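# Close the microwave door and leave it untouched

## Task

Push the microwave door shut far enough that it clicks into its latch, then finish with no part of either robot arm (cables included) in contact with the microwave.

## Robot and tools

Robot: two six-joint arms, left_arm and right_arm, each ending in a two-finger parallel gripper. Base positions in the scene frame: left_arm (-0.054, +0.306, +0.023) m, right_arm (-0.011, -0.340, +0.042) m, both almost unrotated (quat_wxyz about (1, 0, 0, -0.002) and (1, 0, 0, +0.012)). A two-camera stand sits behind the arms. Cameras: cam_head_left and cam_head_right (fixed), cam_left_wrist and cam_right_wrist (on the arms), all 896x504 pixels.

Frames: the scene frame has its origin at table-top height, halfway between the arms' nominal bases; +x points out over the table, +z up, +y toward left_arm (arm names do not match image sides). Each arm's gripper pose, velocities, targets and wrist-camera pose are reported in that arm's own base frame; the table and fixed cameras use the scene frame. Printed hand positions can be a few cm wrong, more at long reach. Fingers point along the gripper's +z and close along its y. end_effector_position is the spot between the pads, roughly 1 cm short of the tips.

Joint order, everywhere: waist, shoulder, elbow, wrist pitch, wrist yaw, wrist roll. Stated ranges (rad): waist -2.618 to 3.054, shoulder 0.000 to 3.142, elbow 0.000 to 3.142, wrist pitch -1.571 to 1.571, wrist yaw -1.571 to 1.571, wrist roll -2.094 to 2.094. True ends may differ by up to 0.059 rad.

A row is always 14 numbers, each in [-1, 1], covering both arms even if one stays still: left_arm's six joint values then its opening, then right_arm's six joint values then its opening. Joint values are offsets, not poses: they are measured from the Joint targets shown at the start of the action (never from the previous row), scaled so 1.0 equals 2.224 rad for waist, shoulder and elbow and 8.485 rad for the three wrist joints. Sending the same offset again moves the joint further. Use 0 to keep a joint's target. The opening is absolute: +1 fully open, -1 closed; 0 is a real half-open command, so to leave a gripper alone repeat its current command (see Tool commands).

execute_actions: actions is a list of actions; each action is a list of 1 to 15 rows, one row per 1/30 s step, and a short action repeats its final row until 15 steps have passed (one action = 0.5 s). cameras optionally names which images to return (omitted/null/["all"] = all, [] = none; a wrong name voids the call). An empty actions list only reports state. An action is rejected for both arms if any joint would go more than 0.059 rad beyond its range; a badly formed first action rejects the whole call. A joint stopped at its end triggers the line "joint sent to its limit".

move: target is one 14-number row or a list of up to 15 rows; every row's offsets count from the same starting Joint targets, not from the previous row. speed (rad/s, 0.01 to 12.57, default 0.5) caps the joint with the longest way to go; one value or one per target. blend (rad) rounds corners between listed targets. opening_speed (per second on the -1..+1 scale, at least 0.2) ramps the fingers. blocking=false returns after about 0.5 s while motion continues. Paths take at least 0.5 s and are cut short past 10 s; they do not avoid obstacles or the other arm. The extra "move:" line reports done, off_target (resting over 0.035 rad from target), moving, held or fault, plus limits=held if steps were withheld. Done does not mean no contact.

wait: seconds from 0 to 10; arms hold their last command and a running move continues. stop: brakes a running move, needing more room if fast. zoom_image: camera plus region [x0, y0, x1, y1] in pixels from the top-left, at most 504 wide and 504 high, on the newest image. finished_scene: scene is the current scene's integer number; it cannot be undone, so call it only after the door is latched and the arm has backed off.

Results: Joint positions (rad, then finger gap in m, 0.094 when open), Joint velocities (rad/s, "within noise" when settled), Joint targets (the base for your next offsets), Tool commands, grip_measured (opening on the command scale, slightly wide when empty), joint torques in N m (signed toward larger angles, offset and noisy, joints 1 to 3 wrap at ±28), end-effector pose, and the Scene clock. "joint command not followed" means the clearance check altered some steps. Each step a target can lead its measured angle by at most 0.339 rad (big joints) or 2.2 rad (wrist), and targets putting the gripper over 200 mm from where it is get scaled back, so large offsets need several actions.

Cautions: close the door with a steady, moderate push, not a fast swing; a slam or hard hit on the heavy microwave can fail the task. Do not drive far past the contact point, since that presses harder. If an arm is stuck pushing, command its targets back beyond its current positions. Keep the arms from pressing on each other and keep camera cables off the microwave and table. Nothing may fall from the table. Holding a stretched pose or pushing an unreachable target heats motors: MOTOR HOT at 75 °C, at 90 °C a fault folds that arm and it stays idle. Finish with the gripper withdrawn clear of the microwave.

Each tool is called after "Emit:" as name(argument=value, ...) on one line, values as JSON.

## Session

Emit:
execute_actions(actions=[])

Scene clock: 0.00 s.
left_arm: end_effector_position=(+0.2365, -0.0524, +0.2895) grip_measured=+1.000 end_effector_quat_wxyz=(+0.393, -0.030, +0.891, -0.225) | right_arm: end_effector_position=(+0.2681, +0.0909, +0.2818) grip_measured=+1.000 end_effector_quat_wxyz=(+0.411, +0.082, +0.866, +0.273)
Joint positions: left_arm=[0.137 0.824 1.127 -1.035 0.491 -0.153 0.094] | right_arm=[0.126 0.829 0.992 -0.732 -0.313 0.486 0.094]
Joint velocities: within noise
Joint torques (N m): no reading
Heat: left arm: 32 °C; right arm: 32 °C.
Joint targets: left_arm=[0.137 0.819 1.139 -1.029 0.497 -0.150] | right_arm=[0.126 0.822 1.006 -0.723 -0.315 0.483]
Tool commands: left_gripper/opening=+1.0 right_gripper/opening=+1.0

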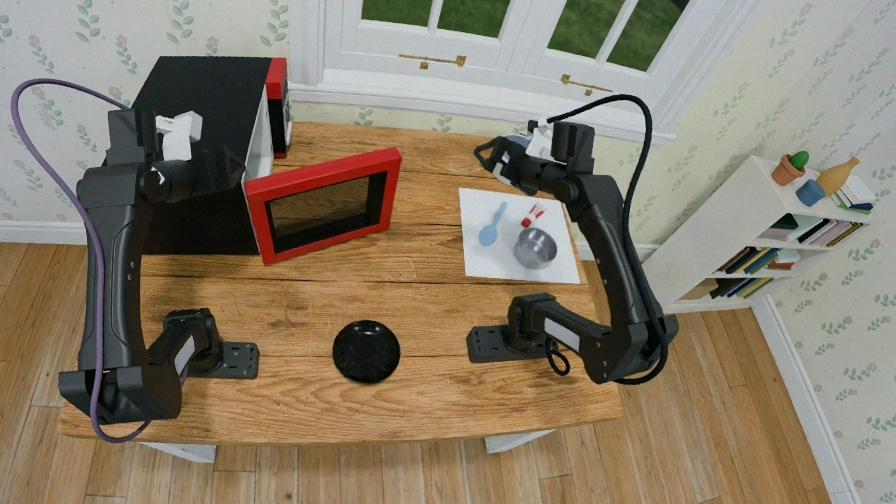

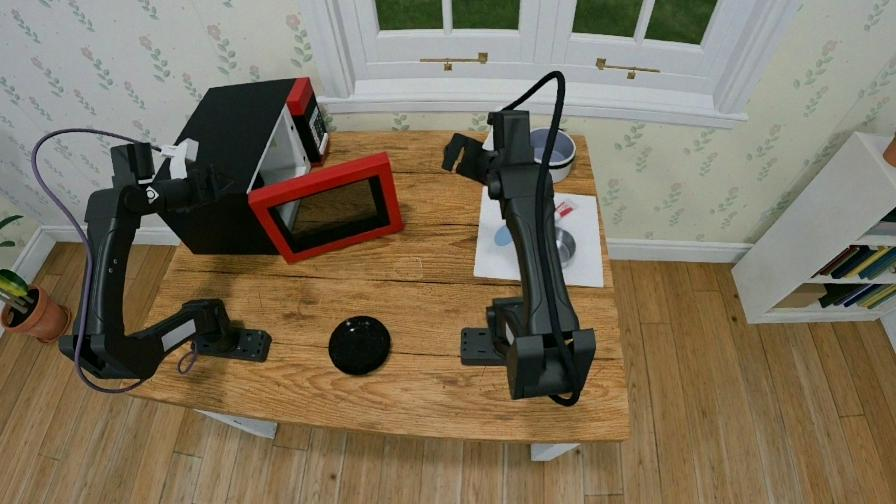

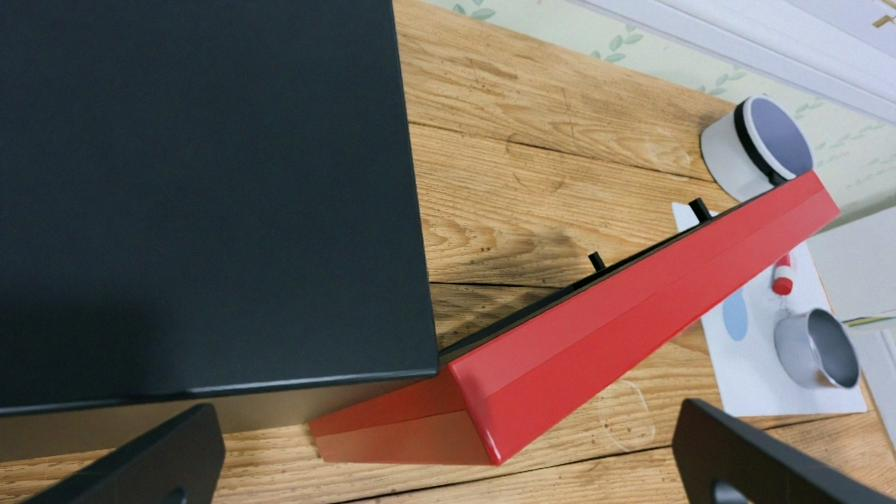

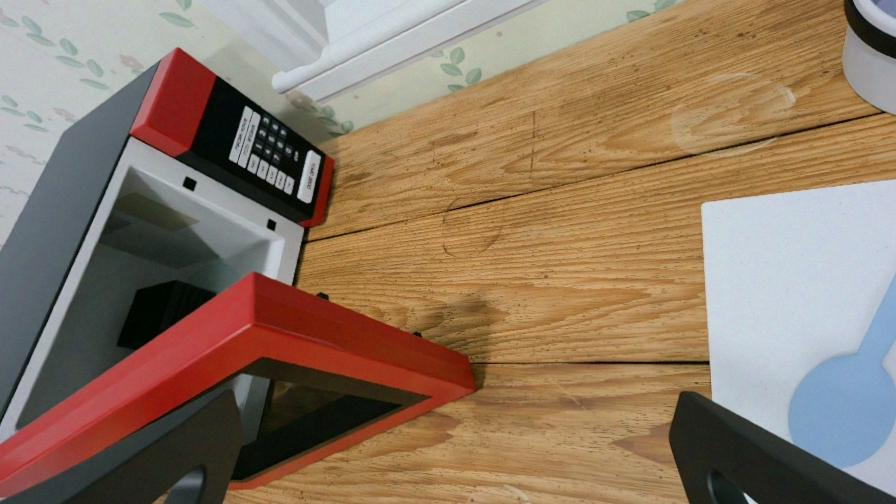

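Emit:
move(target=[[0,0,0,0,0,0,1,0.2131,0.2172,-0.2864,0.1543,0.0666,-0.0569,-1],[0,0,0,0,0,0,1,0.4146,0.2172,-0.2864,0.1543,0.0666,-0.0569,-1]], speed=0.8, blend=0.1, cameras=["cam_head_left","cam_head_right","cam_right_wrist"])

Scene clock: 5.73 s.
left_arm: end_effector_position=(+0.2365, -0.0524, +0.2895) grip_measured=+1.000 end_effector_quat_wxyz=(+0.393, -0.030, +0.891, -0.225) | right_arm: end_effector_position=(+0.2247, +0.3008, +0.1234) grip_measured=-0.993 end_effector_quat_wxyz=(+0.533, -0.351, +0.746, +0.189)
Joint positions: left_arm=[0.137 0.824 1.127 -1.035 0.491 -0.153 0.094] | right_arm=[1.044 1.298 0.379 0.539 0.246 -0.001 0]
Joint velocities: within noise
Joint torques (N m): left_arm=[-0.05 -0.72 6.68 1.89 0.19 0.03] | right_arm=[0.29 -2.58 5.56 2.27 0.06 -0.03]
Heat: left arm: 32 °C; right arm: 32 °C.
Joint targets: left_arm=[0.137 0.819 1.139 -1.029 0.497 -0.150] | right_arm=[1.048 1.305 0.369 0.586 0.251 0.000]
move: off_target (right_arm); right_arm: the wrist pitch is farthest, 0.047 rad from its target
Images, in order (width x height): cam_head_left 896x504, cam_head_right 896x504, cam_right_wrist 896x504.

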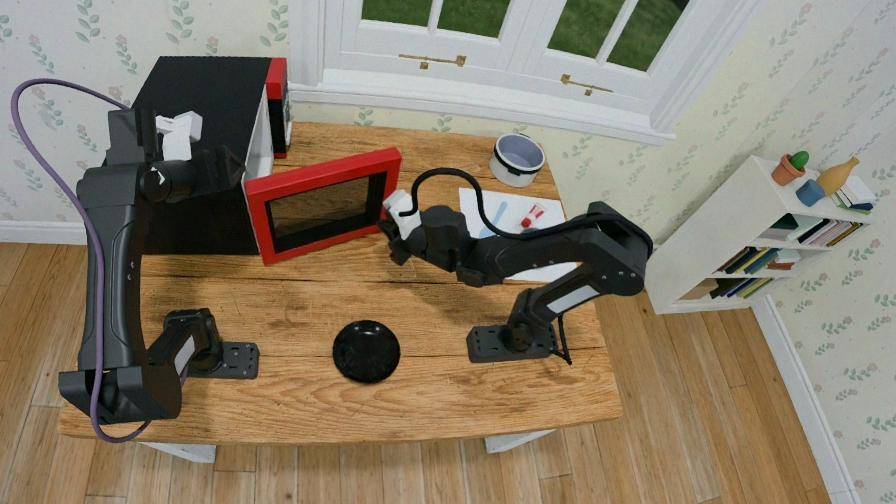

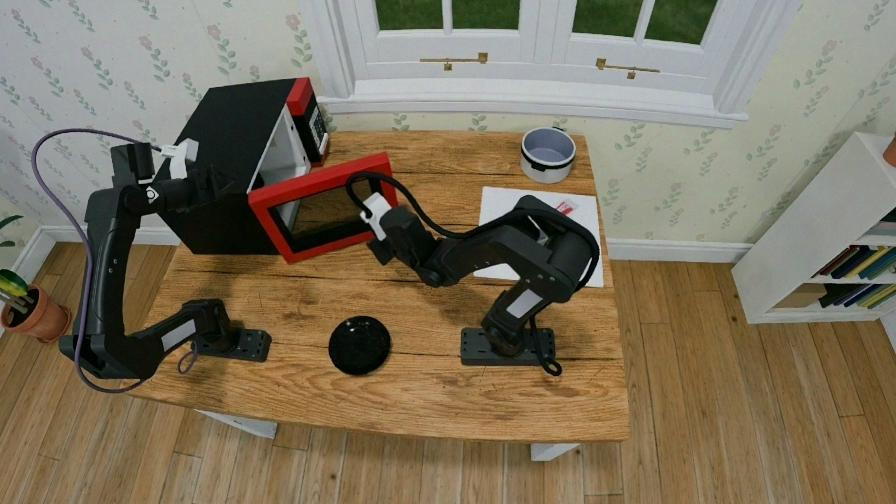

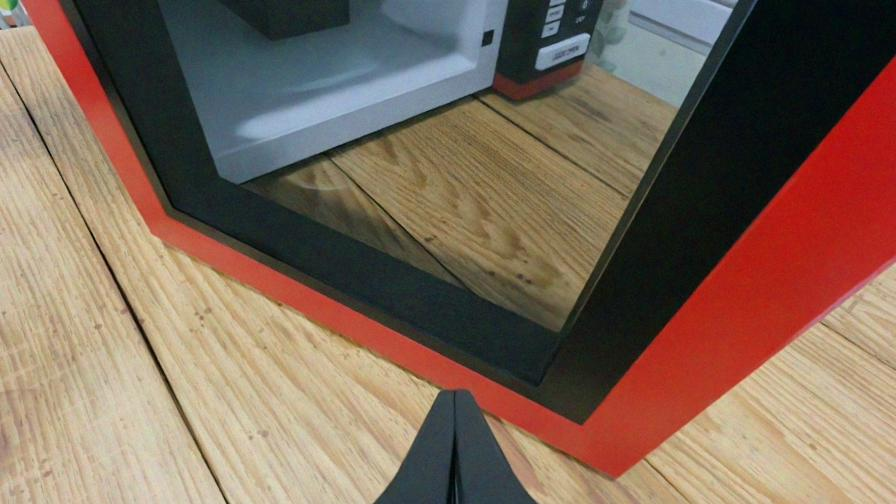

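Emit:
move(target=[[0,0,0,0,0,0,1,-0.0971,0.0935,0.0719,0.0057,-0.0260,0,-1],[0,0,0,0,0,0,1,-0.1439,0.2284,0.2244,0.0011,-0.0378,0,-1]], speed=0.4, blend=0.08, cameras=["cam_head_left","cam_head_right","cam_right_wrist"])

Scene clock: 9.37 s.
left_arm: end_effector_position=(+0.2365, -0.0524, +0.2895) grip_measured=+1.000 end_effector_quat_wxyz=(+0.393, -0.030, +0.891, -0.225) | right_arm: end_effector_position=(+0.3585, +0.3423, +0.1046) grip_measured=-0.993 end_effector_quat_wxyz=(+0.497, -0.319, +0.776, +0.221)
Joint positions: left_arm=[0.137 0.824 1.127 -1.035 0.491 -0.153 0.094] | right_arm=[0.736 1.799 0.825 0.554 -0.066 -0.002 0]
Joint velocities: within noise
Joint torques (N m): left_arm=[-0.06 -0.72 6.68 1.9 0.19 0.03] | right_arm=[-0.8 -6.08 10.02 2.25 -0.02 0.02]
Heat: left arm: 32 °C; right arm: 32 °C.
Joint targets: left_arm=[0.137 0.819 1.139 -1.029 0.497 -0.150] | right_arm=[0.728 1.813 0.868 0.595 -0.070 0.000]
move: off_target (right_arm); right_arm: the elbow is farthest, 0.043 rad from its target
Images, in order (width x height): cam_head_left 896x504, cam_head_right 896x504, cam_right_wrist 896x504.

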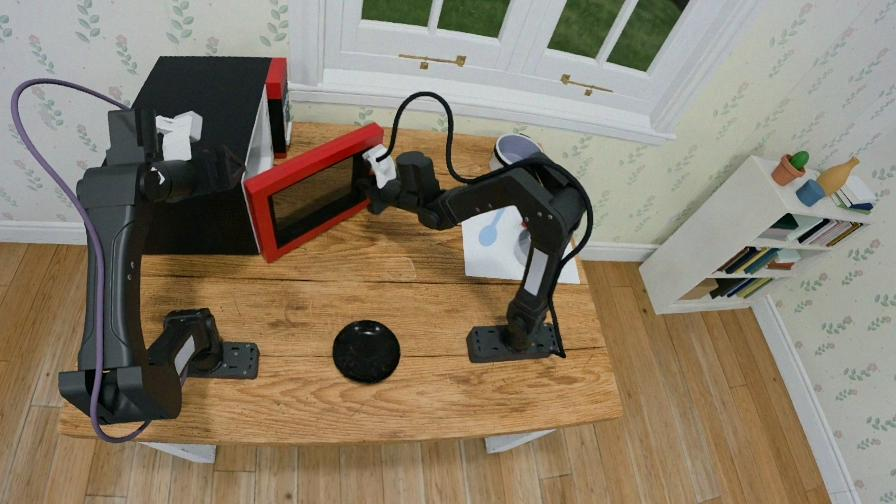

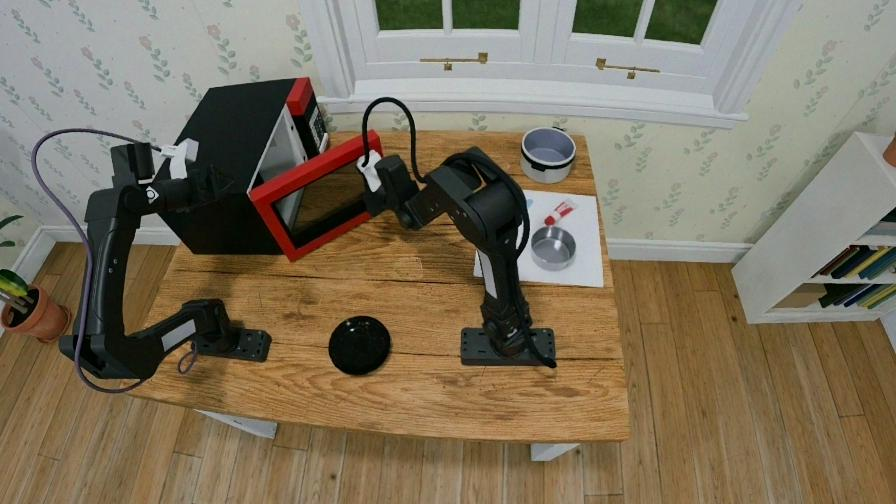

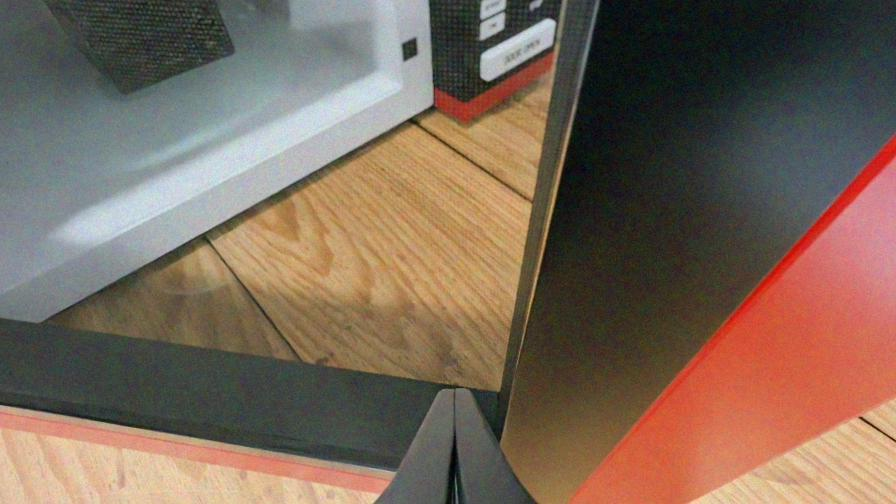

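Emit:
move(target=[[0,0,0,0,0,0,1,-0.0184,0.1304,0.1938,-0.0166,-0.0227,0,-1],[0,0,0,0,0,0,1,-0.0099,0.2442,0.3898,-0.0382,-0.0382,0,-1]], speed=0.4, blend=0.08, cameras=["cam_head_left","cam_head_right","cam_right_wrist"])

Scene clock: 12.40 s.
left_arm: end_effector_position=(+0.2365, -0.0524, +0.2895) grip_measured=+1.000 end_effector_quat_wxyz=(+0.393, -0.030, +0.891, -0.225) | right_arm: end_effector_position=(+0.4615, +0.4663, +0.1132) grip_measured=-0.993 end_effector_quat_wxyz=(+0.455, -0.373, +0.741, +0.325)
Joint positions: left_arm=[0.137 0.824 1.127 -1.035 0.491 -0.153 0.094] | right_arm=[0.69 2.335 1.687 0.234 -0.366 -0.002 0]
Joint velocities: within noise
Joint torques (N m): left_arm=[-0.05 -0.7 6.68 1.9 0.19 0.03] | right_arm=[1.66 -10.22 11.33 2.12 -0.35 -0.04]
Heat: left arm: 32 °C; right arm: 33 °C.
Joint targets: left_arm=[0.137 0.819 1.139 -1.029 0.497 -0.150] | right_arm=[0.706 2.356 1.735 0.271 -0.394 0.000]
move: off_target (right_arm); right_arm: the elbow is farthest, 0.048 rad from its target
Images, in order (width x height): cam_head_left 896x504, cam_head_right 896x504, cam_right_wrist 896x504.

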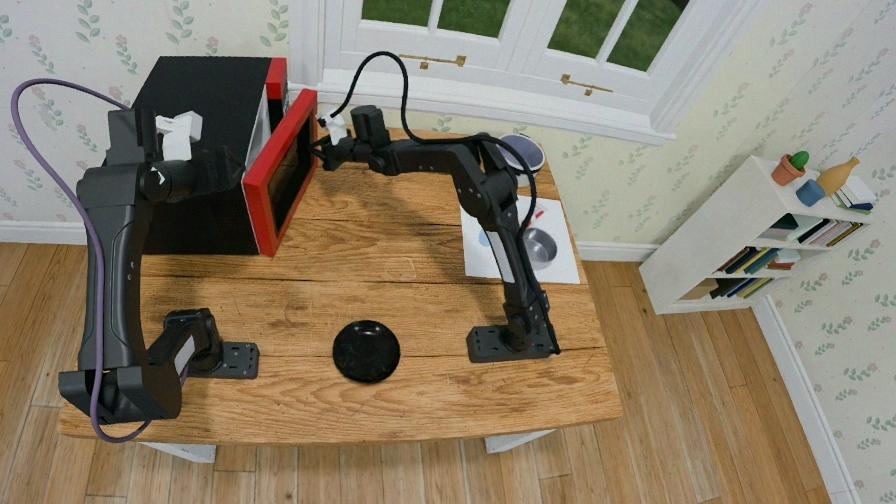

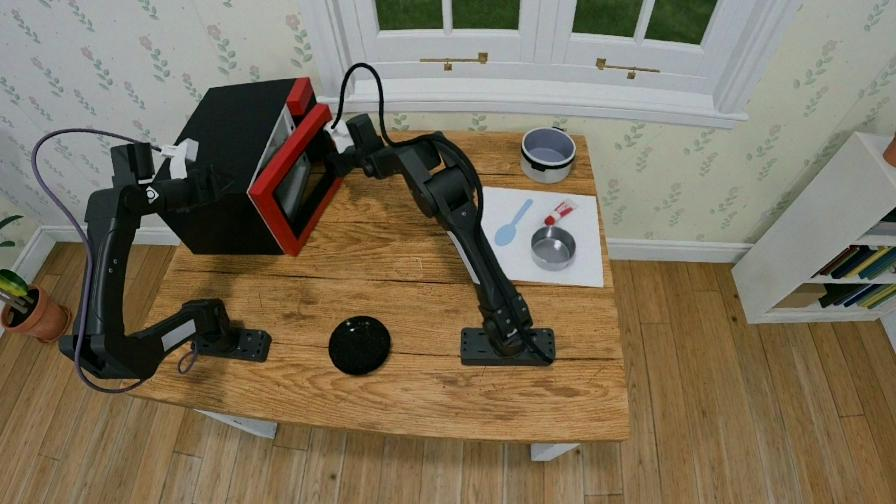

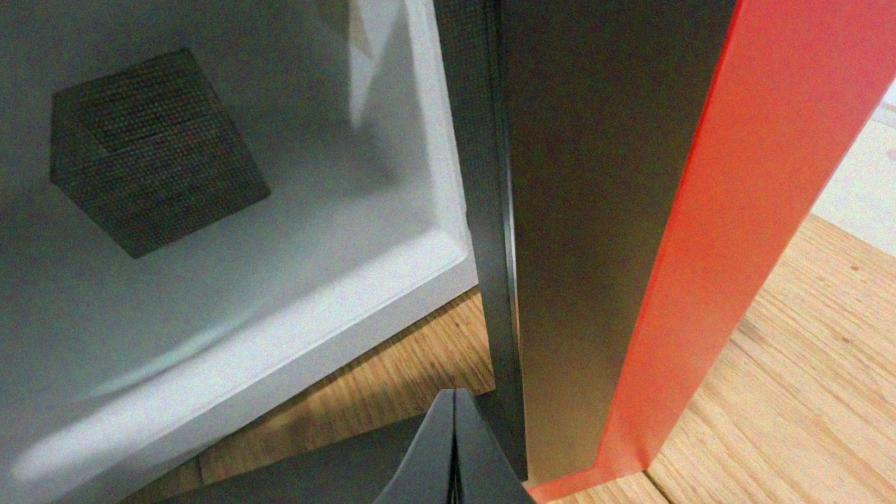

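Emit:
move(target=[0,0,0,0,0,0,1,0.0459,0.1668,0.3143,-0.0387,0.0097,0,-1], speed=0.35, cameras=["cam_head_left","cam_head_right","cam_right_wrist"])

Emit:
zoom_image(camera="cam_head_left", region=[220, 40, 360, 270])

Scene clock: 15.57 s.
left_arm: end_effector_position=(+0.2365, -0.0524, +0.2895) grip_measured=+1.000 end_effector_quat_wxyz=(+0.393, -0.030, +0.891, -0.225) | right_arm: end_effector_position=(+0.4941, +0.5358, +0.1129) grip_measured=-0.993 end_effector_quat_wxyz=(+0.442, -0.380, +0.753, +0.305)
Joint positions: left_arm=[0.137 0.824 1.127 -1.035 0.491 -0.153 0.094] | right_arm=[0.755 2.684 2.383 -0.156 -0.286 -0.002 0]
Joint velocities: within noise
Joint torques (N m): left_arm=[-0.06 -0.7 6.71 1.89 0.19 0.03] | right_arm=[5.19 -10.39 12.12 2.79 -0.29 -0.01]
Heat: left arm: 31 °C; right arm: 34 °C.
Joint targets: left_arm=[0.137 0.819 1.139 -1.029 0.497 -0.150] | right_arm=[0.808 2.727 2.434 -0.057 -0.312 0.000]
move: off_target (right_arm); right_arm: the wrist pitch is farthest, 0.098 rad from its target
Images, in order (width x height): cam_head_left 896x504, cam_head_right 896x504, cam_right_wrist 896x504.

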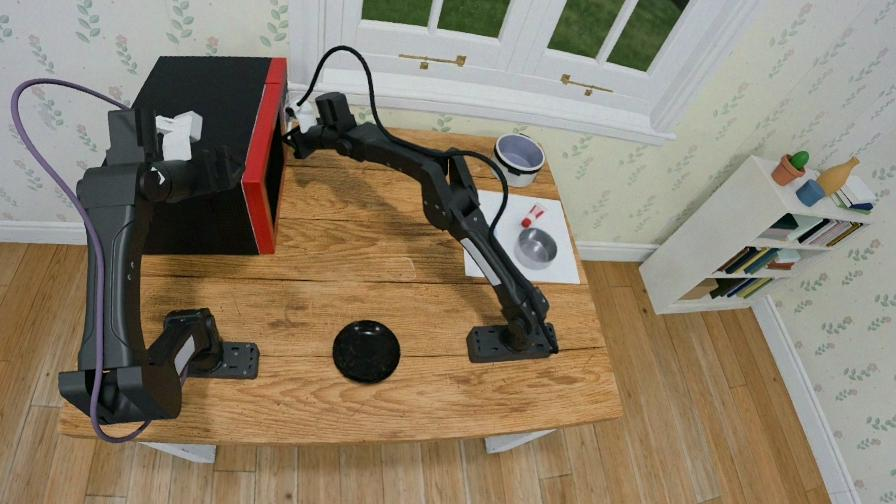

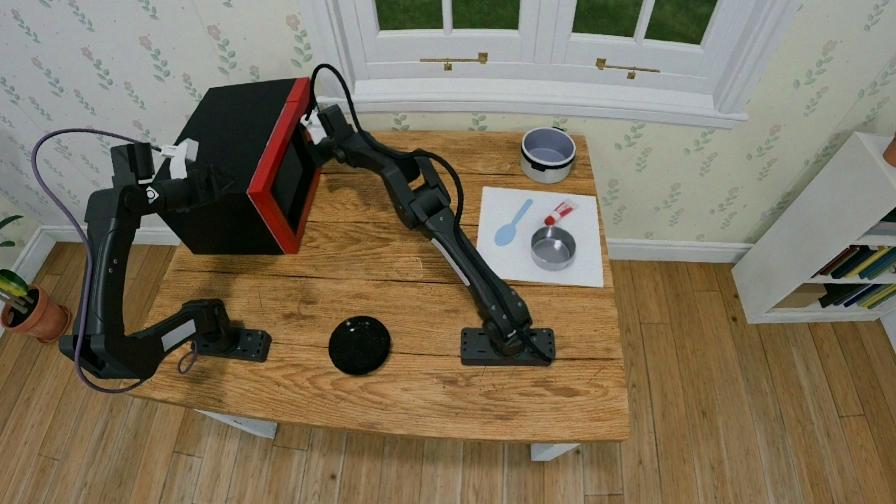

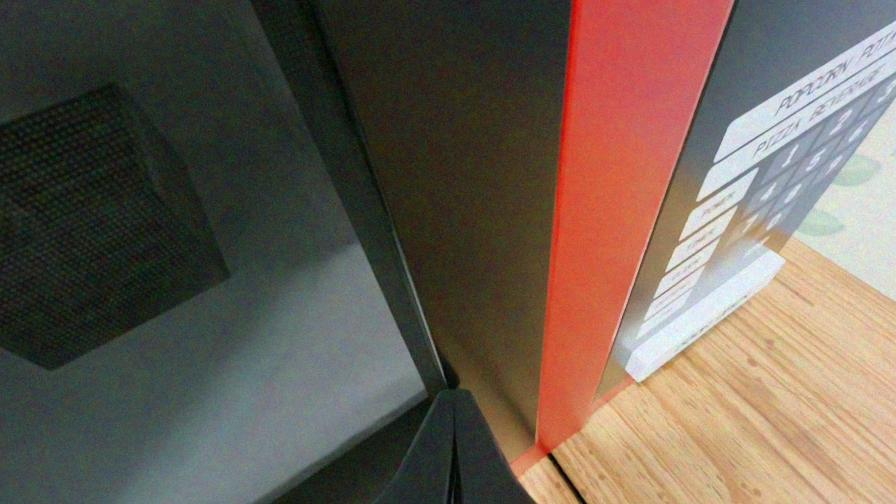

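Scaled by 2.191 from the camera's 896x504 image, which has a finer 1280x720 frame.

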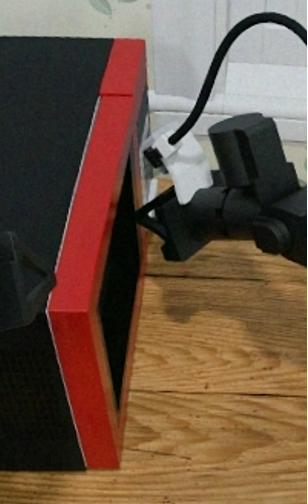

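Emit:
move(target=[0,0,0,0,0,0,1,0.05,0,0,0,-0.006,0,-1], speed=0.25, cameras=["cam_head_left","cam_head_right","cam_right_wrist"])

Emit:
zoom_image(camera="cam_head_left", region=[220, 40, 360, 270])

Scene clock: 16.93 s.
left_arm: end_effector_position=(+0.2365, -0.0524, +0.2895) grip_measured=+1.000 end_effector_quat_wxyz=(+0.393, -0.030, +0.891, -0.225) | right_arm: end_effector_position=(+0.4908, +0.5409, +0.1121) grip_measured=-0.993 end_effector_quat_wxyz=(+0.450, -0.373, +0.762, +0.278)
Joint positions: left_arm=[0.137 0.824 1.127 -1.035 0.491 -0.153 0.094] | right_arm=[0.783 2.684 2.394 -0.176 -0.201 -0.002 0]
Joint velocities: within noise
Joint torques (N m): left_arm=[-0.05 -0.7 6.69 1.9 0.18 0.02] | right_arm=[13.89 -10.48 11.08 2.96 -1.71 -0.03]
Heat: left arm: 32 °C; right arm: 34 °C.
Joint targets: left_arm=[0.137 0.819 1.139 -1.029 0.497 -0.150] | right_arm=[0.919 2.727 2.434 -0.057 -0.363 0.000]
move: off_target (right_arm); right_arm: the wrist yaw is farthest, 0.162 rad from its target
Images, in order (width x height): cam_head_left 896x504, cam_head_right 896x504, cam_right_wrist 896x504.

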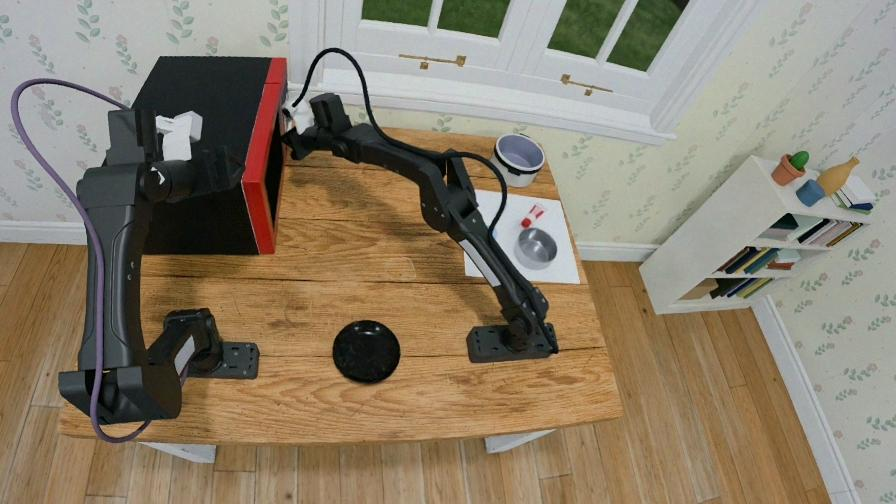

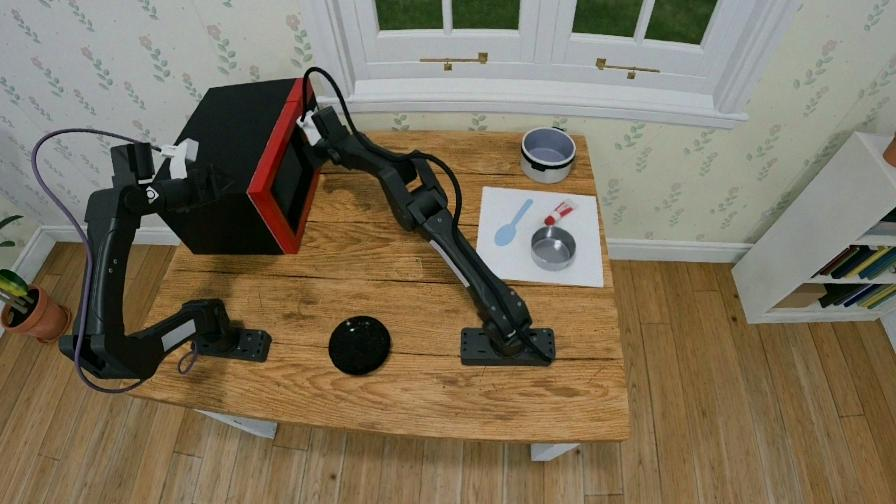

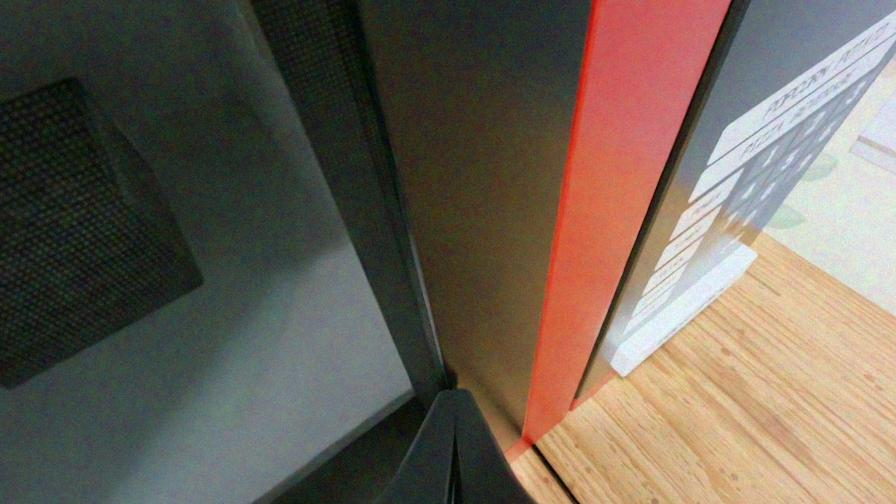

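Scaled by 2.191 from the camera's 896x504 image, which has a finer 1280x720 frame.

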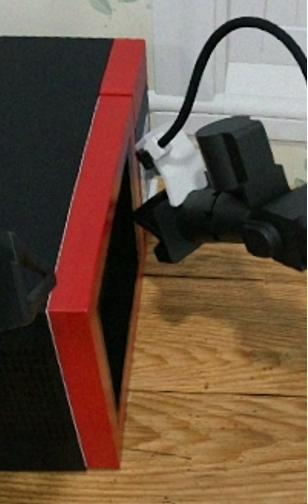

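Emit:
move(target=[0,0,0,0,0,0,1,-0.0985,-0.2145,-0.3975,0.048,0.0192,0,-1], speed=0.55, cameras=["cam_head_left","cam_head_right","cam_right_wrist"])

Emit:
zoom_image(camera="cam_head_left", region=[220, 40, 360, 270])

Scene clock: 19.67 s.
left_arm: end_effector_position=(+0.2365, -0.0524, +0.2895) grip_measured=+1.000 end_effector_quat_wxyz=(+0.393, -0.030, +0.891, -0.225) | right_arm: end_effector_position=(+0.4661, +0.4430, +0.0861) grip_measured=-0.993 end_effector_quat_wxyz=(+0.471, -0.340, +0.770, +0.263)
Joint positions: left_arm=[0.137 0.824 1.127 -1.035 0.491 -0.153 0.094] | right_arm=[0.702 2.31 1.564 0.307 -0.203 -0.002 0]
Joint velocities: within noise
Joint torques (N m): left_arm=[-0.06 -0.69 6.69 1.9 0.19 0.03] | right_arm=[-0.24 -16.25 5.91 2.17 0.01 0]
Heat: left arm: 32 °C; right arm: 37 °C.
Joint targets: left_arm=[0.137 0.819 1.139 -1.029 0.497 -0.150] | right_arm=[0.700 2.250 1.550 0.350 -0.200 0.000]
move: off_target (right_arm); right_arm: the shoulder is farthest, 0.061 rad from its target
Images, in order (width x height): cam_head_left 896x504, cam_head_right 896x504, cam_right_wrist 896x504.

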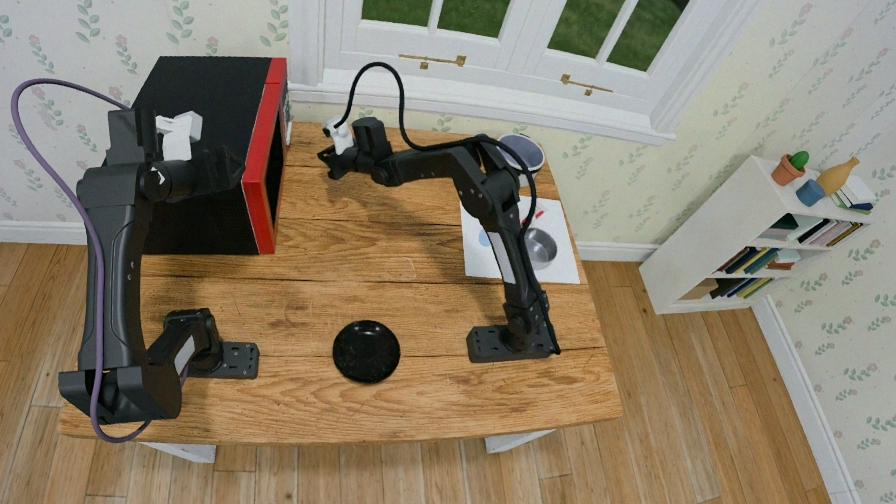

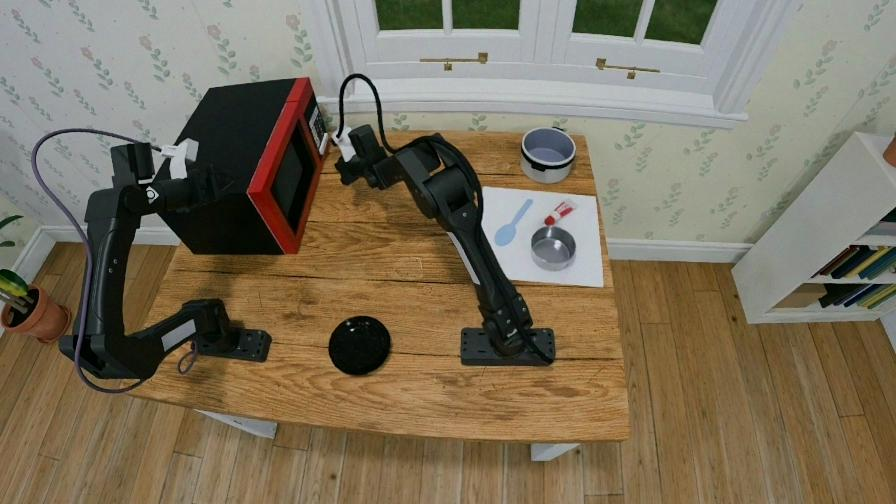

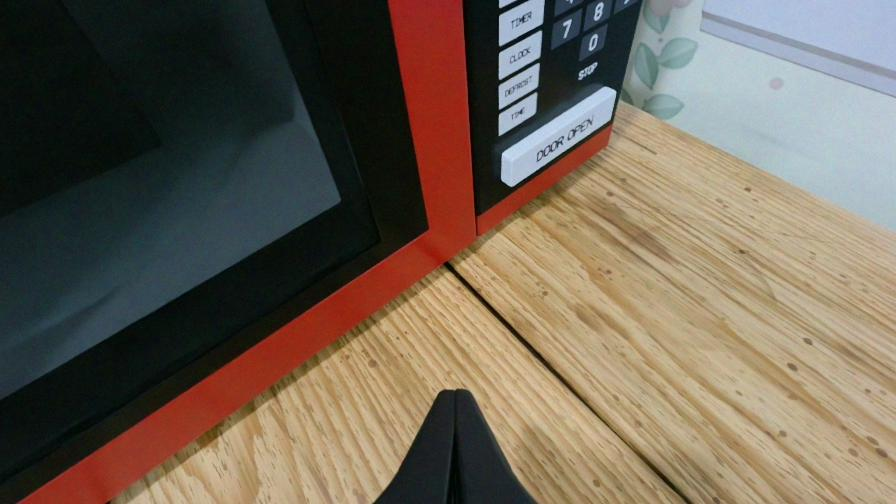

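Scaled by 2.191 from the camera's 896x504 image, which has a finer 1280x720 frame.

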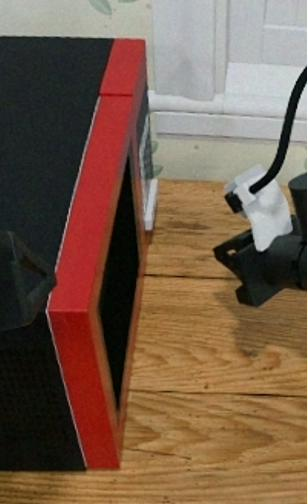

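Emit:
finished_scene(scene=2)

The scene is finished: the task was done.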